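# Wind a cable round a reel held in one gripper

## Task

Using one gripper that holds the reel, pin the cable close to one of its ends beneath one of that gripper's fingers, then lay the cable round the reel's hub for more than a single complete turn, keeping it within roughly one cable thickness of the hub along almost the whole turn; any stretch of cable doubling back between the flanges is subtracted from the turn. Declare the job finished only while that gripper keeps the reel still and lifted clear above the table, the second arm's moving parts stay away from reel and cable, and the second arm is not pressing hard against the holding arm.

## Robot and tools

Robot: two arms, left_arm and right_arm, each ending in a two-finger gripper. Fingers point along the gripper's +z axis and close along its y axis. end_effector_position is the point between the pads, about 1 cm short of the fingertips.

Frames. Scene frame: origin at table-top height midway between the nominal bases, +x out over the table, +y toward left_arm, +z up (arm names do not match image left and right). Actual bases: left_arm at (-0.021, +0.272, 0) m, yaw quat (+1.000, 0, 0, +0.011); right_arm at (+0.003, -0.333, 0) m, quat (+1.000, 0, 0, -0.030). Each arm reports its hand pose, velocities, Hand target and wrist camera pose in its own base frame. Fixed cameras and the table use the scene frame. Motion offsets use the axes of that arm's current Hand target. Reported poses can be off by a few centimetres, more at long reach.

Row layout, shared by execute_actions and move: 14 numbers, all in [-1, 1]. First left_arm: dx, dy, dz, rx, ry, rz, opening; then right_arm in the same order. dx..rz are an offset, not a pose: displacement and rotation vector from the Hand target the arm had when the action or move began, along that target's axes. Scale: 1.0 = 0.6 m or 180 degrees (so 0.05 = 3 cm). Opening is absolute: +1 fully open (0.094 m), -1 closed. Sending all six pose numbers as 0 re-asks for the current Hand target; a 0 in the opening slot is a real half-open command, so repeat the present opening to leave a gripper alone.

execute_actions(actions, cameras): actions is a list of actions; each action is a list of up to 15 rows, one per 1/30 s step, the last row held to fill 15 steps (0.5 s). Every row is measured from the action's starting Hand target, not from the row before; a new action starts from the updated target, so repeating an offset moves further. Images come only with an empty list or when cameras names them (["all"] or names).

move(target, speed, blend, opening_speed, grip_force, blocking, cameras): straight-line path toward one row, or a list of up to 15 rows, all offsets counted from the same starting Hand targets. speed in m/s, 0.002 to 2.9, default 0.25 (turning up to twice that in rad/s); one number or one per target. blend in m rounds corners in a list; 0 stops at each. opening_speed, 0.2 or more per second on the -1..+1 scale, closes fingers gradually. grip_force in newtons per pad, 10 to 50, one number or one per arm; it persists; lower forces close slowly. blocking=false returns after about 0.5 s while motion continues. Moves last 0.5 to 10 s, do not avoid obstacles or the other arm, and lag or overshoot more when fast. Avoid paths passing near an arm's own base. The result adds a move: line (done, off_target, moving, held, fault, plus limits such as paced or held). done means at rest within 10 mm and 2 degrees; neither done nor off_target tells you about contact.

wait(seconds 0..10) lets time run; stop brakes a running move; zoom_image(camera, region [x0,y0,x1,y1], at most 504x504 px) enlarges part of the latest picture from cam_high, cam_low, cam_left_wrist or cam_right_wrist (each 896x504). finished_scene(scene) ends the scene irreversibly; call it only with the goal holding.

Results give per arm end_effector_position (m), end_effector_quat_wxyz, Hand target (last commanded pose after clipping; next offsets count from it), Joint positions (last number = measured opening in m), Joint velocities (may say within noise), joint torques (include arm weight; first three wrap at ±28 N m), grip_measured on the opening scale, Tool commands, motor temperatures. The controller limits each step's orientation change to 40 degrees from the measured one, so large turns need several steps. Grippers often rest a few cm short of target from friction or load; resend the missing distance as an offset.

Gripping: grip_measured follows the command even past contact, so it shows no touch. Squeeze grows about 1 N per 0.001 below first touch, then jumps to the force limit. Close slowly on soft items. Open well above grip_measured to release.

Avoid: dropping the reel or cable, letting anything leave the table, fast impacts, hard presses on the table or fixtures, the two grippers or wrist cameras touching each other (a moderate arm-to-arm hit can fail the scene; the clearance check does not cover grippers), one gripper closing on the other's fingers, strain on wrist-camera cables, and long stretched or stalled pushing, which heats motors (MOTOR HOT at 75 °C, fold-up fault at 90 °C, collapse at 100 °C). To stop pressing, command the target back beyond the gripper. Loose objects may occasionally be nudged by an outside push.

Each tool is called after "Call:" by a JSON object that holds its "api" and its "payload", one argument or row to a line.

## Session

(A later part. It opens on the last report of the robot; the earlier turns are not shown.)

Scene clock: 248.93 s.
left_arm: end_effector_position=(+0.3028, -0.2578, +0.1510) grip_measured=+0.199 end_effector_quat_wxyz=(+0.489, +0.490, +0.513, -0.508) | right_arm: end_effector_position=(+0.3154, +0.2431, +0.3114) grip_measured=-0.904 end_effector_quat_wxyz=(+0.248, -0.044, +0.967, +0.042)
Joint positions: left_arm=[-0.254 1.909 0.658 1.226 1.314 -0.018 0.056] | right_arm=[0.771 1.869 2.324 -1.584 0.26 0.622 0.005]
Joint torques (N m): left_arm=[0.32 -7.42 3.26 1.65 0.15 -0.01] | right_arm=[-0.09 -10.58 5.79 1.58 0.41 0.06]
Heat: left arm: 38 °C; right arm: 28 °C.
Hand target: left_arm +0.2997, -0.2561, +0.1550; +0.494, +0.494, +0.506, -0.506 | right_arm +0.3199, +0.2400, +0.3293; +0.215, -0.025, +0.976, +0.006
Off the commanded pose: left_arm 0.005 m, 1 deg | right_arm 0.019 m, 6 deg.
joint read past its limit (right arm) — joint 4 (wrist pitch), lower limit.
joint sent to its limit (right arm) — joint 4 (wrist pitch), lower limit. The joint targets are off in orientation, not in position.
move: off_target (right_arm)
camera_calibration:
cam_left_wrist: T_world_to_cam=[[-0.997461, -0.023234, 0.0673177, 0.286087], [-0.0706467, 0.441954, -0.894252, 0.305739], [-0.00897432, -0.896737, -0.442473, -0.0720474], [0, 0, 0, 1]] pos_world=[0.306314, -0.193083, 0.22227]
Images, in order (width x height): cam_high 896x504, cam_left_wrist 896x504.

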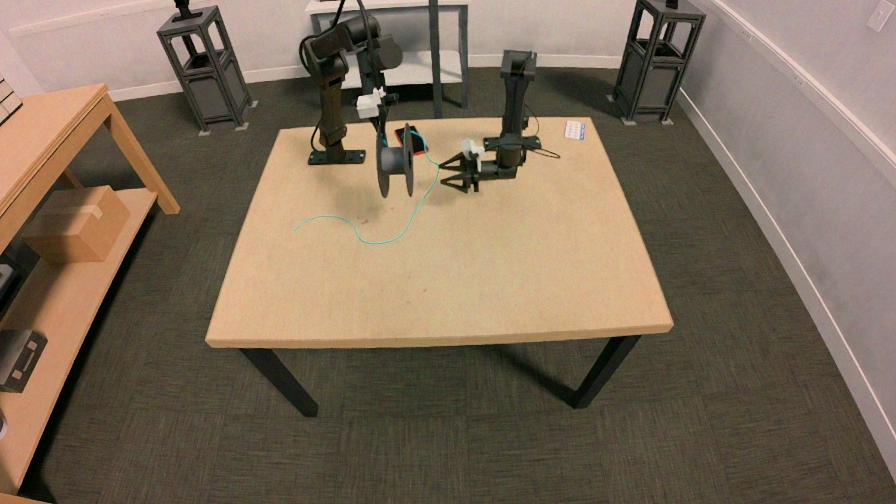

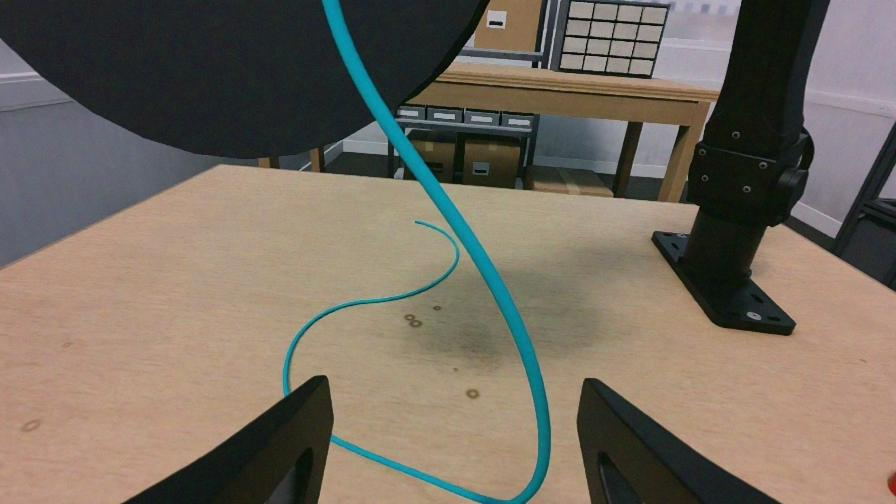

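Call:
{"api": "move", "payload": {
  "target": [0,-0.017,0.05,0,0,0,0.2,0,0,0,0,0,0,-1],
  "speed": 0.1,
  "cameras": ["cam_left_wrist"]
}}

Scene clock: 250.37 s.
left_arm: end_effector_position=(+0.2916, -0.2858, +0.1497) grip_measured=+0.199 end_effector_quat_wxyz=(+0.485, +0.492, +0.512, -0.510) | right_arm: end_effector_position=(+0.3154, +0.2431, +0.3114) grip_measured=-0.904 end_effector_quat_wxyz=(+0.248, -0.044, +0.967, +0.042)
Joint positions: left_arm=[-0.349 1.909 0.654 1.228 1.228 -0.019 0.056] | right_arm=[0.771 1.869 2.324 -1.584 0.26 0.622 0.005]
Joint torques (N m): left_arm=[-0.35 -7.65 3.33 1.71 -0.07 -0.04] | right_arm=[-0.1 -10.61 5.74 1.58 0.42 0.05]
Heat: left arm: 38 °C; right arm: 28 °C.
Hand target: left_arm +0.2894, -0.2861, +0.1551; +0.493, +0.494, +0.506, -0.506 | right_arm +0.3199, +0.2400, +0.3293; +0.215, -0.025, +0.976, +0.006
Off the commanded pose: left_arm 0.006 m, 1 deg | right_arm 0.019 m, 6 deg.
joint read past its limit (right arm) — joint 4 (wrist pitch), lower limit.
joint sent to its limit (right arm) — joint 4 (wrist pitch), lower limit. The joint targets are off in orientation, not in position.
move: off_target (right_arm)
camera_calibration:
cam_left_wrist: T_world_to_cam=[[-0.997442, -0.0146559, 0.0699658, 0.276445], [-0.069165, 0.445157, -0.892777, 0.316338], [-0.0180613, -0.895333, -0.445032, -0.0943934], [0, 0, 0, 1]] pos_world=[0.295912, -0.221282, 0.22107]
Images, in order (width x height): cam_left_wrist 896x504.

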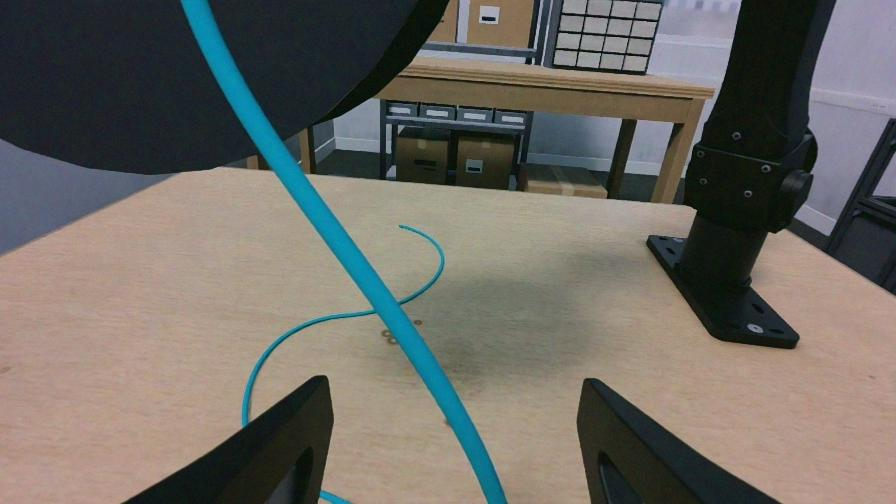

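Call:
{"api": "move", "payload": {
  "target": [0,0,0,0,0,0,-1,0,0,0,0,0,0,-1],
  "opening_speed": 0.6,
  "cameras": ["cam_left_wrist","cam_high"]
}}

Call:
{"api": "zoom_image", "payload": {
  "camera": "cam_high",
  "region": [360, 80, 500, 220]
}}

Scene clock: 253.23 s.
left_arm: end_effector_position=(+0.2918, -0.2858, +0.1497) grip_measured=-0.987 end_effector_quat_wxyz=(+0.485, +0.492, +0.512, -0.510) | right_arm: end_effector_position=(+0.3154, +0.2431, +0.3114) grip_measured=-0.904 end_effector_quat_wxyz=(+0.248, -0.044, +0.967, +0.042)
Joint positions: left_arm=[-0.349 1.909 0.654 1.228 1.226 -0.02 0.001] | right_arm=[0.771 1.869 2.324 -1.584 0.26 0.622 0.005]
Joint torques (N m): left_arm=[-0.42 -7.71 3.22 1.71 -0.04 -0.08] | right_arm=[-0.13 -10.58 5.76 1.58 0.4 0.06]
Heat: left arm: 37 °C; right arm: 28 °C.
Hand target: left_arm +0.2894, -0.2861, +0.1551; +0.493, +0.494, +0.506, -0.506 | right_arm +0.3199, +0.2400, +0.3293; +0.215, -0.025, +0.976, +0.006
Off the commanded pose: left_arm 0.006 m, 1 deg | right_arm 0.019 m, 6 deg.
joint read past its limit (right arm) — joint 4 (wrist pitch), lower limit.
joint sent to its limit (right arm) — joint 4 (wrist pitch), lower limit. The joint targets are off in orientation, not in position.
move: off_target (right_arm)
camera_calibration:
cam_left_wrist: T_world_to_cam=[[-0.99737, -0.0158022, 0.0707396, 0.276198], [-0.0703705, 0.445009, -0.892757, 0.316671], [-0.0173722, -0.895387, -0.44495, -0.094624], [0, 0, 0, 1]] pos_world=[0.296112, -0.221282, 0.22107]
Images, in order (width x height): cam_high 896x504, cam_left_wrist 896x504.

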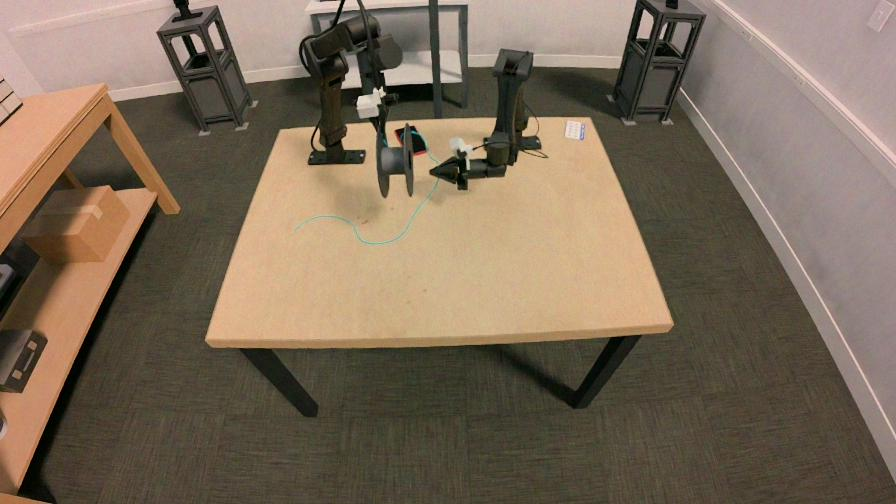

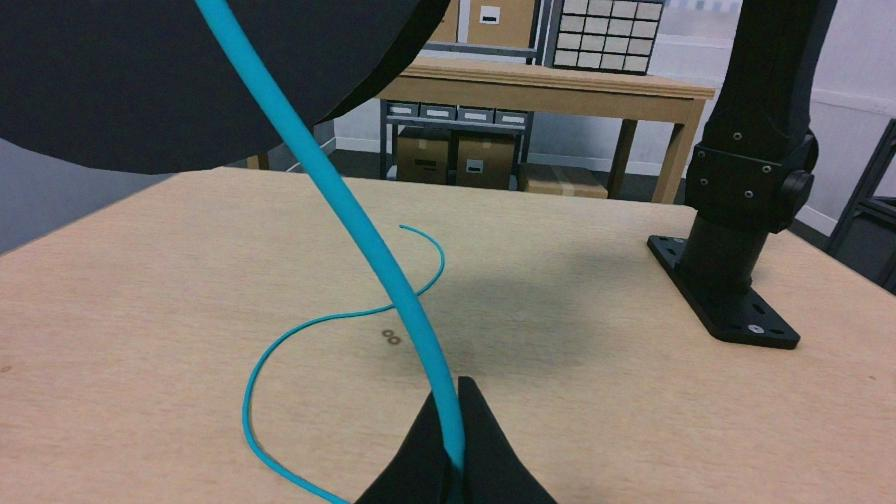

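Scaled by 3.600 from the camera's 896x504 image, which has a finer 1280x720 frame.

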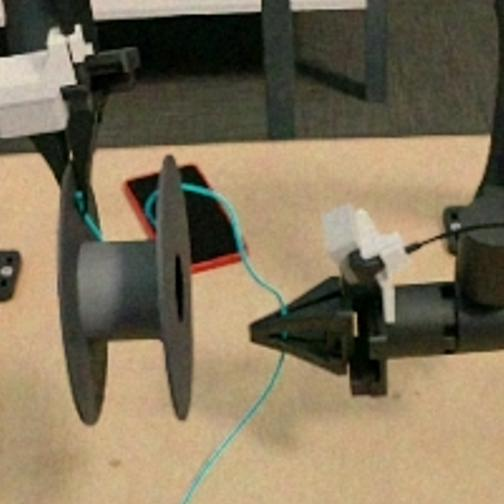

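Call:
{"api": "move", "payload": {
  "target": [
    [-0.108,-0.107,0.0,0,0,-0.14,-1,0,0,0,0,0,0,-1],
    [-0.117,-0.107,0.105,0,0,-0.14,-1,0,0,0,0,0,0,-1]
  ],
  "speed": 0.08,
  "blend": [0.02,0],
  "cameras": ["all"]
}}

Call:
{"api": "zoom_image", "payload": {
  "camera": "cam_high",
  "region": [360, 80, 500, 220]
}}

Call:
{"api": "zoom_image", "payload": {
  "camera": "cam_low",
  "region": [300, 50, 480, 270]
}}

Scene clock: 258.63 s.
left_arm: end_effector_position=(+0.2223, -0.3440, +0.2168) grip_measured=-0.987 end_effector_quat_wxyz=(+0.359, +0.369, +0.610, -0.602) | right_arm: end_effector_position=(+0.3155, +0.2430, +0.3114) grip_measured=-0.904 end_effector_quat_wxyz=(+0.248, -0.044, +0.967, +0.042)
Joint positions: left_arm=[-0.636 1.54 0.61 0.901 0.939 -0.466 0.001] | right_arm=[0.771 1.869 2.324 -1.584 0.261 0.622 0.005]
Joint torques (N m): left_arm=[-0.59 -4.38 7.83 1.74 -0.02 0.02] | right_arm=[-0.12 -10.59 5.82 1.58 0.42 0.06]
Heat: left arm: 36 °C; right arm: 28 °C.
Hand target: left_arm +0.2269, -0.3490, +0.2269; +0.371, +0.372, +0.601, -0.602 | right_arm +0.3199, +0.2400, +0.3293; +0.215, -0.025, +0.976, +0.006
Off the commanded pose: left_arm 0.012 m, 2 deg | right_arm 0.019 m, 6 deg.
joint read past its limit (right arm) — joint 4 (wrist pitch), lower limit.
joint sent to its limit (right arm) — joint 4 (wrist pitch), lower limit. The joint targets are off in orientation, not in position.
move: off_target (left_arm, right_arm)
camera_calibration:
cam_left_wrist: T_world_to_cam=[[-0.87053, -0.0241025, 0.491524, 0.0789444], [-0.448049, 0.451928, -0.771371, 0.457593], [-0.203541, -0.891729, -0.404216, -0.0843069], [0, 0, 0, 1]] pos_world=[0.256587, -0.280075, 0.280093]
cam_right_wrist: T_world_to_cam=[[0.0947305, -0.992795, -0.0733805, 0.238078], [-0.991734, -0.0877071, -0.0936531, 0.400633], [0.0865423, 0.0816458, -0.992897, 0.355435], [0, 0, 0, 1]] pos_world=[0.344009, 0.242481, 0.407901]

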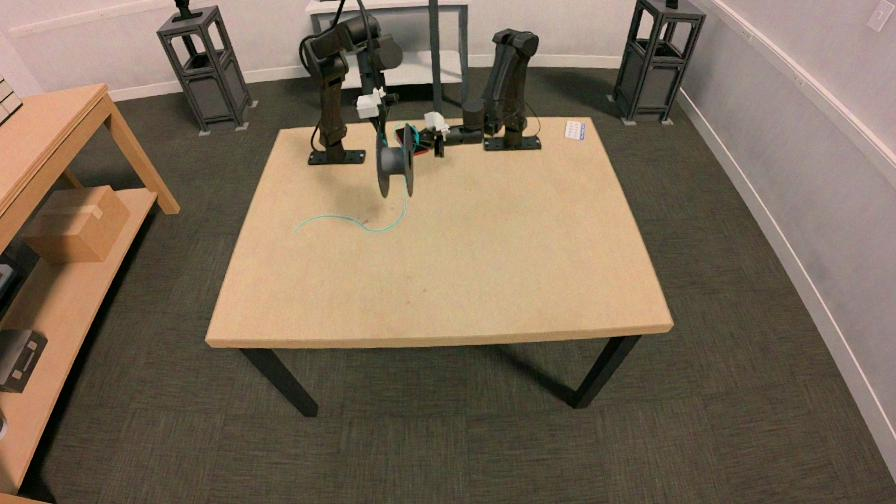

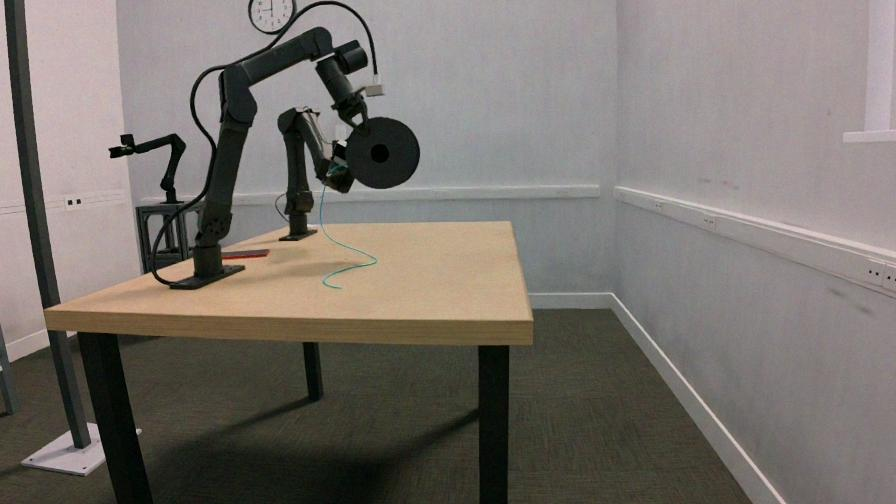

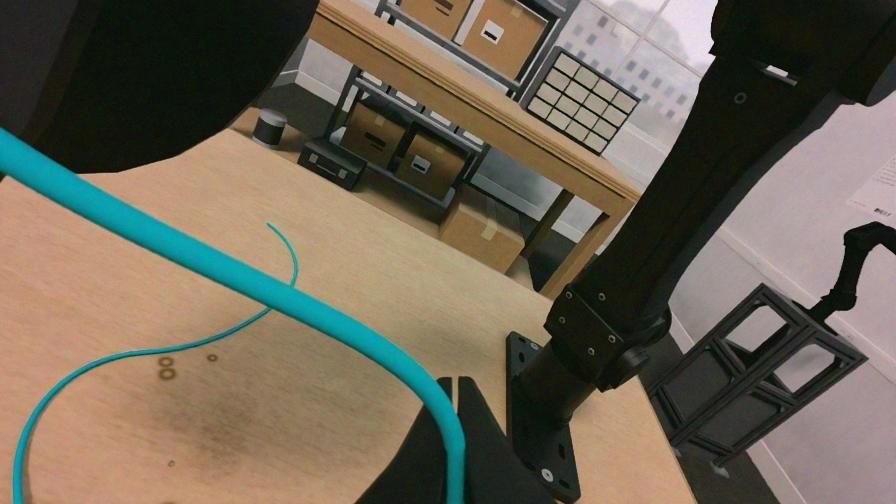

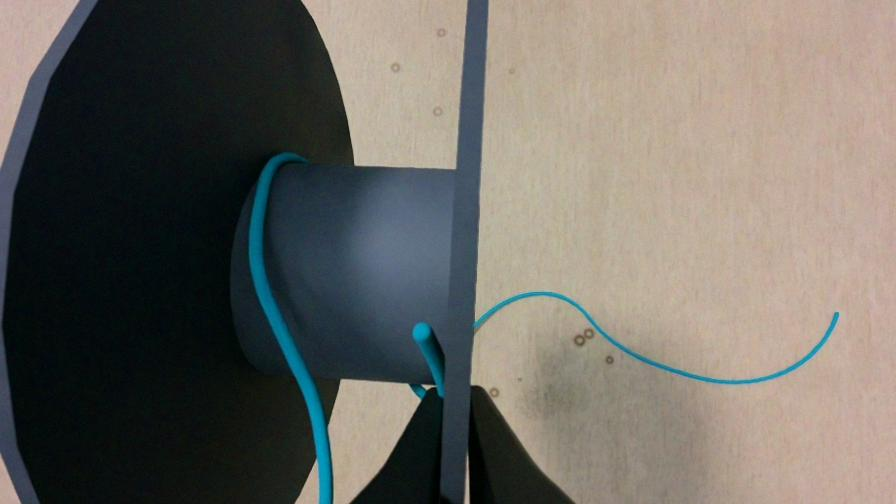

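Scaled by 3.600 from the camera's 896x504 image, which has a finer 1280x720 frame.

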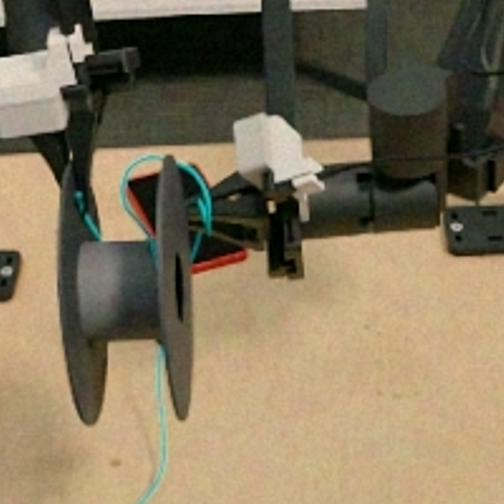

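Scaled by 2.291 from the camera's 896x504 image, which has a finer 1280x720 frame.

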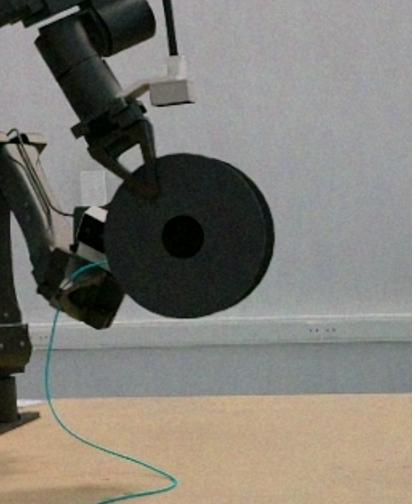

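Call:
{"api": "move", "payload": {
  "target": [
    [0.062,0.108,0.018,0,0,0.07,-1,0,0,0,0,0,0,-1],
    [0.053,0.288,0.018,0,0,0.14,-1,0,0,0,0,0,0,-1]
  ],
  "speed": 0.07,
  "blend": [0.03,0],
  "cameras": ["all"]
}}

Call:
{"api": "zoom_image", "payload": {
  "camera": "cam_high",
  "region": [360, 80, 500, 220]
}}

Call:
{"api": "zoom_image", "payload": {
  "camera": "cam_low",
  "region": [300, 50, 480, 270]
}}

Scene clock: 263.43 s.
left_arm: end_effector_position=(+0.3617, -0.3594, +0.1189) grip_measured=-0.987 end_effector_quat_wxyz=(+0.488, +0.490, +0.512, -0.510) | right_arm: end_effector_position=(+0.3156, +0.2429, +0.3114) grip_measured=-0.904 end_effector_quat_wxyz=(+0.248, -0.043, +0.967, +0.042)
Joint positions: left_arm=[-0.462 2.246 1.063 1.171 1.109 -0.034 0.001] | right_arm=[0.771 1.869 2.324 -1.584 0.262 0.622 0.005]
Joint torques (N m): left_arm=[0.31 -8.61 6.35 1.58 0.08 0.1] | right_arm=[-0.13 -10.58 5.79 1.59 0.39 0.07]
Heat: left arm: 36 °C; right arm: 28 °C.
Hand target: left_arm +0.3672, -0.3599, +0.1211; +0.494, +0.494, +0.506, -0.506 | right_arm +0.3199, +0.2400, +0.3293; +0.215, -0.025, +0.976, +0.006
Off the commanded pose: left_arm 0.006 m, 1 deg | right_arm 0.019 m, 6 deg.
joint read past its limit (right arm) — joint 4 (wrist pitch), lower limit.
joint sent to its limit (right arm) — joint 4 (wrist pitch), lower limit. The joint targets are off in orientation, not in position.
move: off_target (right_arm)
camera_calibration:
cam_left_wrist: T_world_to_cam=[[-0.997396, -0.0200891, 0.0692604, 0.345578], [-0.0710097, 0.441092, -0.894648, 0.325946], [-0.0125776, -0.897237, -0.44137, -0.175822], [0, 0, 0, 1]] pos_world=[0.365613, -0.294584, 0.19007]
cam_right_wrist: T_world_to_cam=[[0.094313, -0.992896, -0.072546, 0.237808], [-0.991704, -0.0873061, -0.0943494, 0.400907], [0.0873454, 0.0808425, -0.992892, 0.355448], [0, 0, 0, 1]] pos_world=[0.344106, 0.242385, 0.407999]

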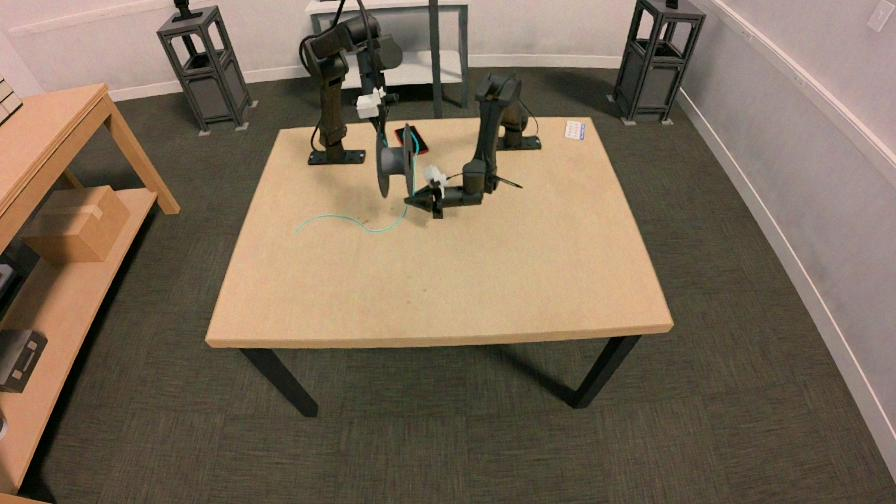

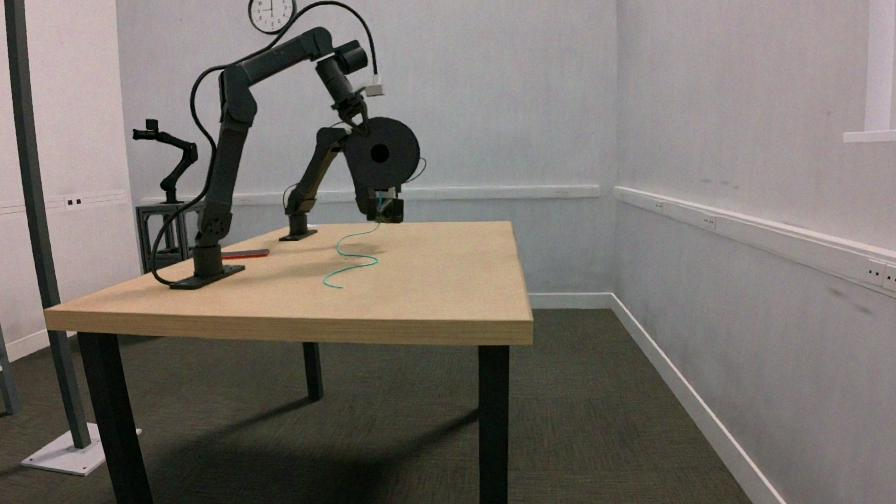

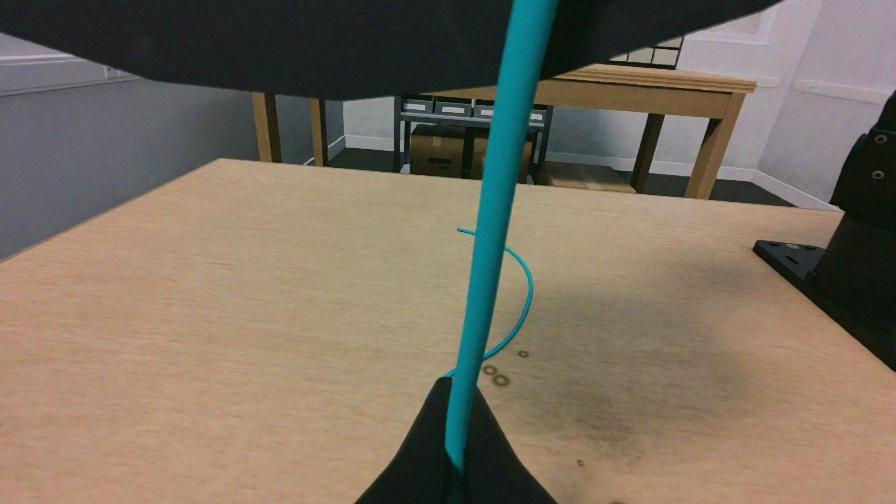

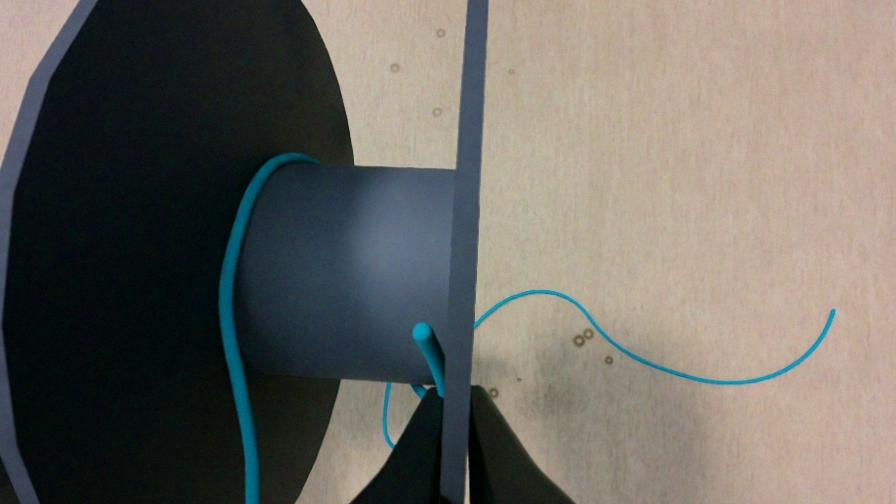

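Scaled by 3.600 from the camera's 896x504 image, which has a finer 1280x720 frame.

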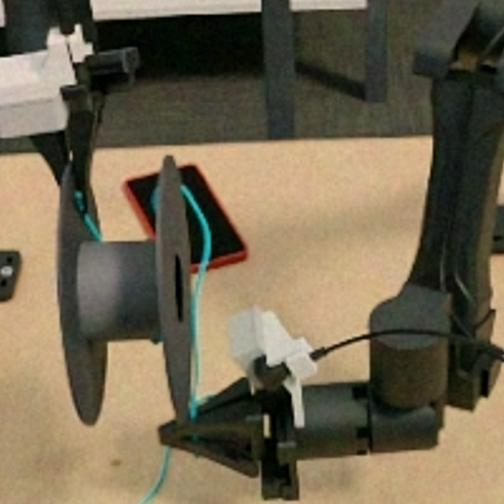

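Scaled by 2.291 from the camera's 896x504 image, which has a finer 1280x720 frame.

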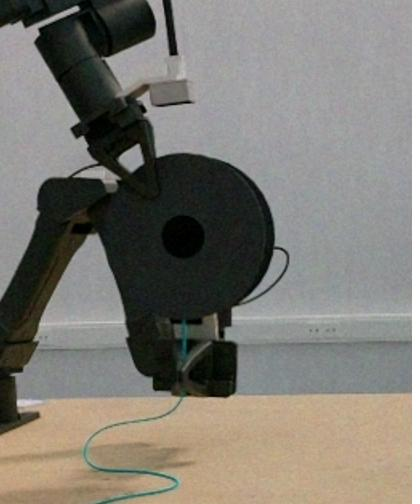

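Call:
{"api": "move", "payload": {
  "target": [
    [-0.065,-0.167,-0.1,0,0,0,-1,0,0,0,0,0,0,-1],
    [-0.19,-0.27,-0.083,0,0,0,-1,0,0,0,0,0,0,-1],
    [-0.19,-0.27,0.05,0,0,0,-1,0,0,0,0,0,0,-1]
  ],
  "speed": 0.09,
  "blend": [0.03,0.02,0],
  "cameras": ["all"]
}}

Call:
{"api": "zoom_image", "payload": {
  "camera": "cam_high",
  "region": [360, 80, 500, 220]
}}

Call:
{"api": "zoom_image", "payload": {
  "camera": "cam_low",
  "region": [300, 50, 480, 270]
}}

Scene clock: 268.93 s.
left_arm: end_effector_position=(+0.2042, -0.3843, +0.2275) grip_measured=-0.987 end_effector_quat_wxyz=(+0.479, +0.492, +0.518, -0.509) | right_arm: end_effector_position=(+0.3156, +0.2429, +0.3114) grip_measured=-0.904 end_effector_quat_wxyz=(+0.248, -0.043, +0.967, +0.042)
Joint positions: left_arm=[-0.786 1.553 0.681 0.841 0.789 -0.034 0.001] | right_arm=[0.771 1.869 2.324 -1.584 0.262 0.622 0.005]
Joint torques (N m): left_arm=[-0.5 -4.9 8.05 1.79 -0.07 0.13] | right_arm=[-0.16 -10.65 5.75 1.59 0.39 0.06]
Heat: left arm: 35 °C; right arm: 28 °C.
Hand target: left_arm +0.2079, -0.3898, +0.2391; +0.494, +0.494, +0.506, -0.506 | right_arm +0.3199, +0.2400, +0.3293; +0.215, -0.025, +0.976, +0.006
Off the commanded pose: left_arm 0.013 m, 2 deg | right_arm 0.019 m, 6 deg.
joint read past its limit (right arm) — joint 4 (wrist pitch), lower limit.
joint sent to its limit (right arm) — joint 4 (wrist pitch), lower limit. The joint targets are off in orientation, not in position.
move: off_target (left_arm, right_arm)
camera_calibration:
cam_left_wrist: T_world_to_cam=[[-0.996636, -0.0167676, 0.0802193, 0.179085], [-0.0790153, 0.45633, -0.886295, 0.428458], [-0.0217454, -0.889653, -0.45612, -0.144053], [0, 0, 0, 1]] pos_world=[0.209204, -0.320673, 0.299669]
cam_right_wrist: T_world_to_cam=[[0.094313, -0.992896, -0.072546, 0.237808], [-0.991704, -0.0873061, -0.0943494, 0.400907], [0.0873454, 0.0808425, -0.992892, 0.355448], [0, 0, 0, 1]] pos_world=[0.344106, 0.242385, 0.407999]

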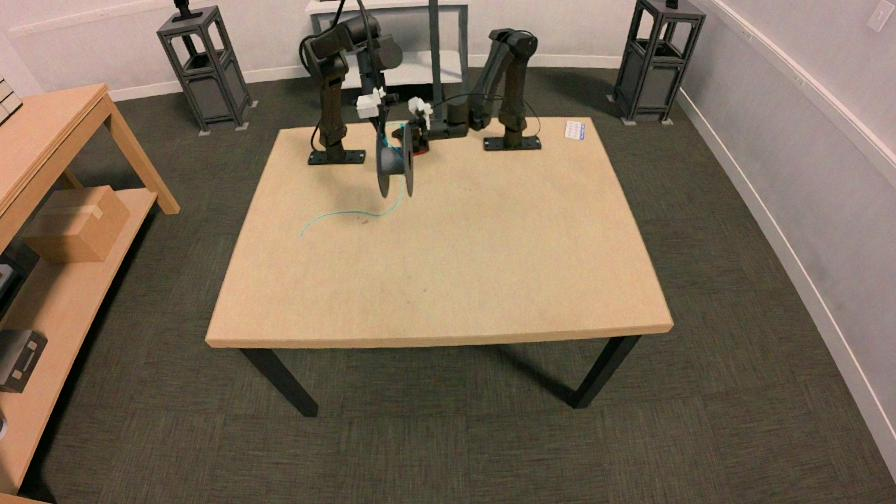

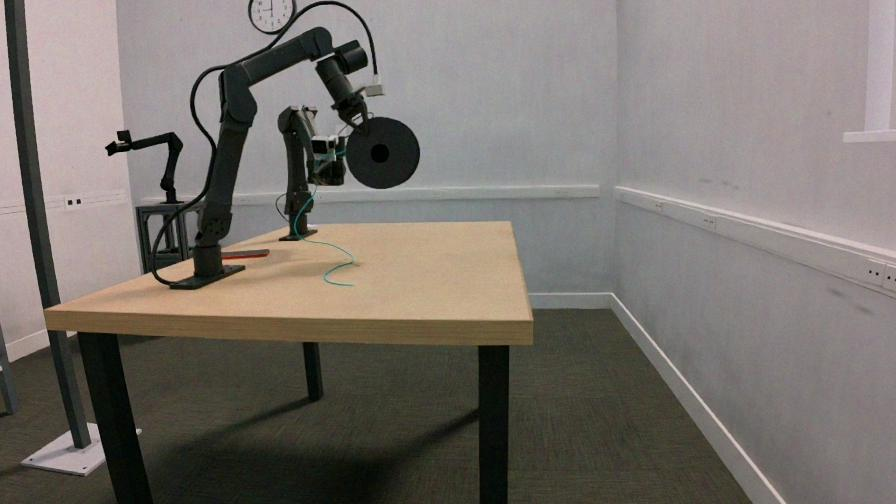

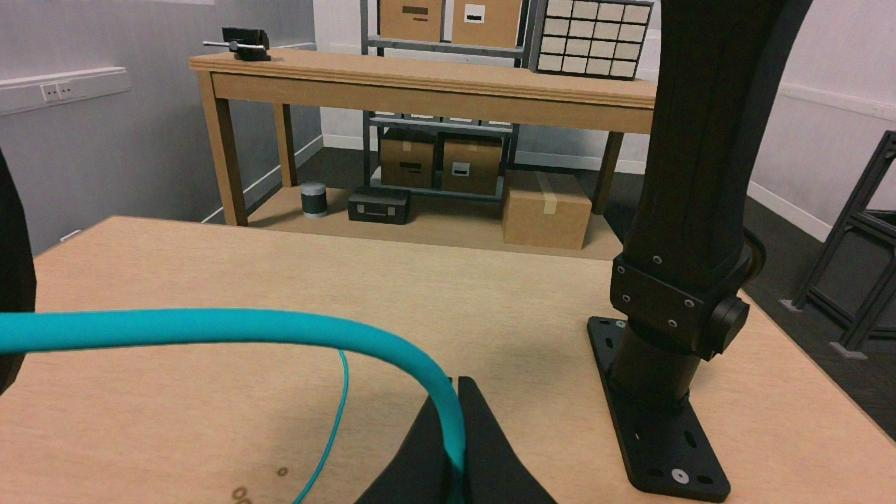

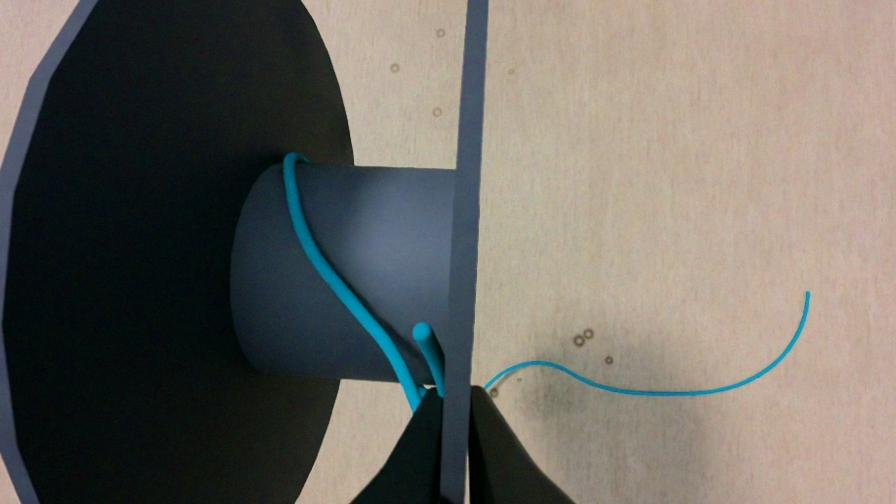

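Scaled by 3.600 from the camera's 896x504 image, which has a finer 1280x720 frame.

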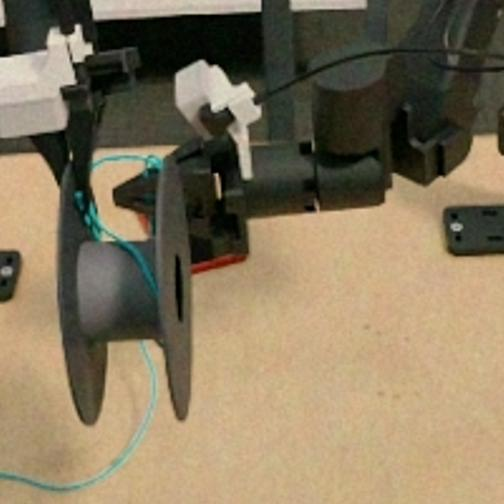

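Scaled by 2.291 from the camera's 896x504 image, which has a finer 1280x720 frame.

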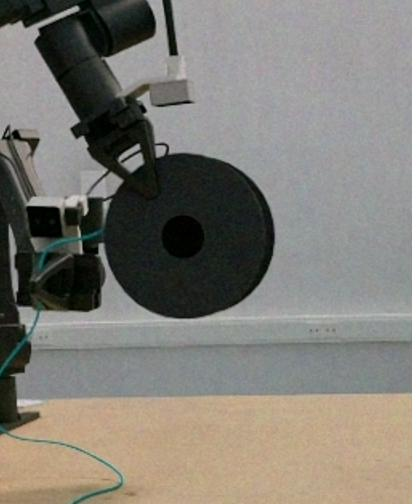

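Call:
{"api": "move", "payload": {
  "target": [0.123,0.09,-0.013,0,0,0,-1,0,0,0,0,0,0,-1],
  "speed": 0.07
}}

Call:
{"api": "move", "payload": {
  "target": [
    [0.075,0.18,-0.01,0,0,0,-0.93,0,0,0,0,0,0,-1],
    [0.034,0.322,-0.01,0,0,0.194,-0.93,0,0,0,0,0,0,-1]
  ],
  "speed": 0.06,
  "blend": [0.03,0],
  "cameras": ["all"]
}}

Call:
{"api": "zoom_image", "payload": {
  "camera": "cam_high",
  "region": [360, 80, 500, 240]
}}

Call:
{"api": "zoom_image", "payload": {
  "camera": "cam_low",
  "region": [300, 50, 480, 270]
}}

Scene clock: 272.60 s.
left_arm: end_effector_position=(+0.2542, -0.3793, +0.1541) grip_measured=-0.987 end_effector_quat_wxyz=(+0.479, +0.491, +0.521, -0.508) | right_arm: end_effector_position=(+0.3156, +0.2429, +0.3114) grip_measured=-0.904 end_effector_quat_wxyz=(+0.248, -0.043, +0.967, +0.042)
Joint positions: left_arm=[-0.667 1.907 0.71 1.154 0.903 -0.026 0.001] | right_arm=[0.771 1.869 2.324 -1.584 0.262 0.622 0.005]
Joint torques (N m): left_arm=[0.25 -6.39 6.68 1.89 0.06 0.02] | right_arm=[-0.13 -10.58 5.75 1.57 0.4 0.06]
Heat: left arm: 35 °C; right arm: 28 °C.
Hand target: left_arm +0.2601, -0.3821, +0.1640; +0.494, +0.494, +0.506, -0.506 | right_arm +0.3199, +0.2400, +0.3293; +0.215, -0.025, +0.976, +0.006
Off the commanded pose: left_arm 0.012 m, 3 deg | right_arm 0.019 m, 6 deg.
joint read past its limit (right arm) — joint 4 (wrist pitch), lower limit.
joint sent to its limit (right arm) — joint 4 (wrist pitch), lower limit. The joint targets are off in orientation, not in position.
move: off_target (left_arm, right_arm)

Scene clock: 280.20 s.
left_arm: end_effector_position=(+0.4470, -0.3773, +0.1374) grip_measured=-0.931 end_effector_quat_wxyz=(+0.620, +0.622, +0.338, -0.338) | right_arm: end_effector_position=(+0.3156, +0.2429, +0.3114) grip_measured=-0.904 end_effector_quat_wxyz=(+0.248, -0.043, +0.967, +0.042)
Joint positions: left_arm=[-0.417 2.422 1.524 0.893 1.154 0.579 0.003] | right_arm=[0.771 1.869 2.324 -1.584 0.262 0.622 0.005]
Joint torques (N m): left_arm=[0.68 -10.26 7.57 1.48 0.12 0.06] | right_arm=[-0.17 -10.59 5.79 1.58 0.38 0.07]
Heat: left arm: 35 °C; right arm: 28 °C.
Hand target: left_arm +0.4528, -0.3763, +0.1390; +0.623, +0.623, +0.334, -0.335 | right_arm +0.3199, +0.2400, +0.3293; +0.215, -0.025, +0.976, +0.006
Off the commanded pose: left_arm 0.006 m, 1 deg | right_arm 0.019 m, 6 deg.
joint read past its limit (right arm) — joint 4 (wrist pitch), lower limit.
joint sent to its limit (right arm) — joint 4 (wrist pitch), lower limit. The joint targets are off in orientation, not in position.
move: off_target (right_arm)
camera_calibration:
cam_left_wrist: T_world_to_cam=[[-0.8531, -0.0186197, -0.521415, 0.446217], [0.461778, 0.438234, -0.771176, 0.100296], [0.242861, -0.898668, -0.36526, -0.307836], [0, 0, 0, 1]] pos_world=[0.409115, -0.312287, 0.19757]
cam_right_wrist: T_world_to_cam=[[0.094313, -0.992896, -0.072546, 0.237808], [-0.991704, -0.0873061, -0.0943494, 0.400907], [0.0873454, 0.0808425, -0.992892, 0.355448], [0, 0, 0, 1]] pos_world=[0.344106, 0.242385, 0.407999]

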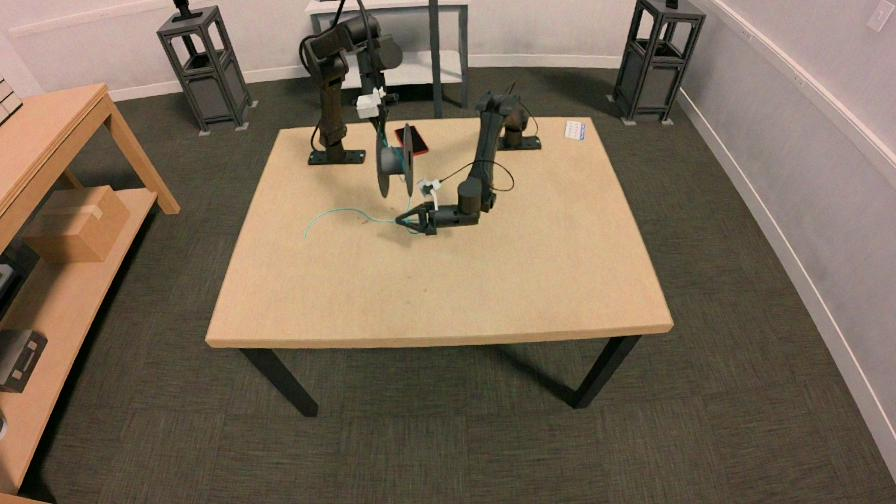

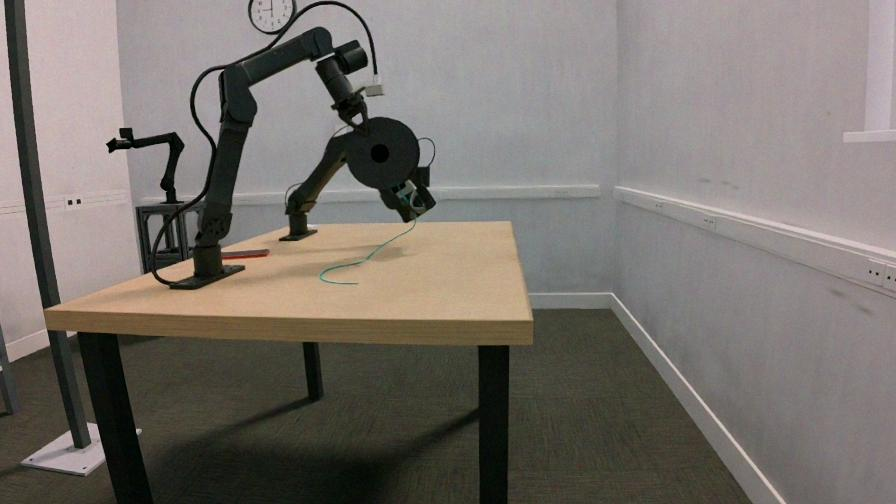

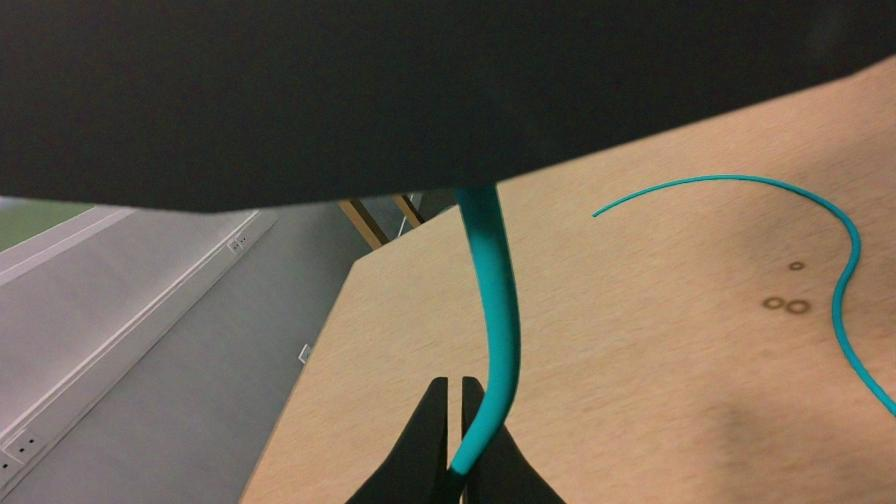

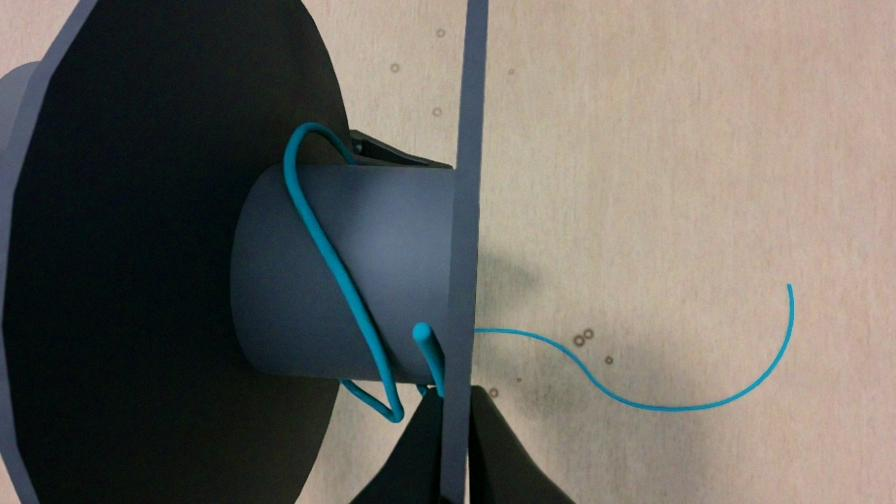

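Scaled by 3.150 from the camera's 896x504 image, which has a finer 1280x720 frame.

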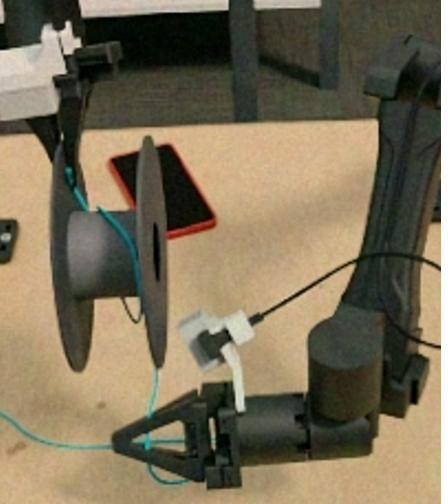

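Scaled by 2.291 from the camera's 896x504 image, which has a finer 1280x720 frame.

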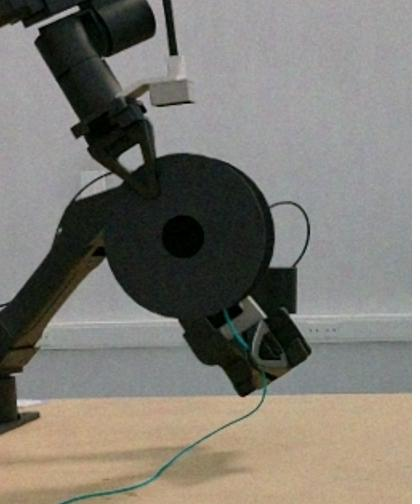

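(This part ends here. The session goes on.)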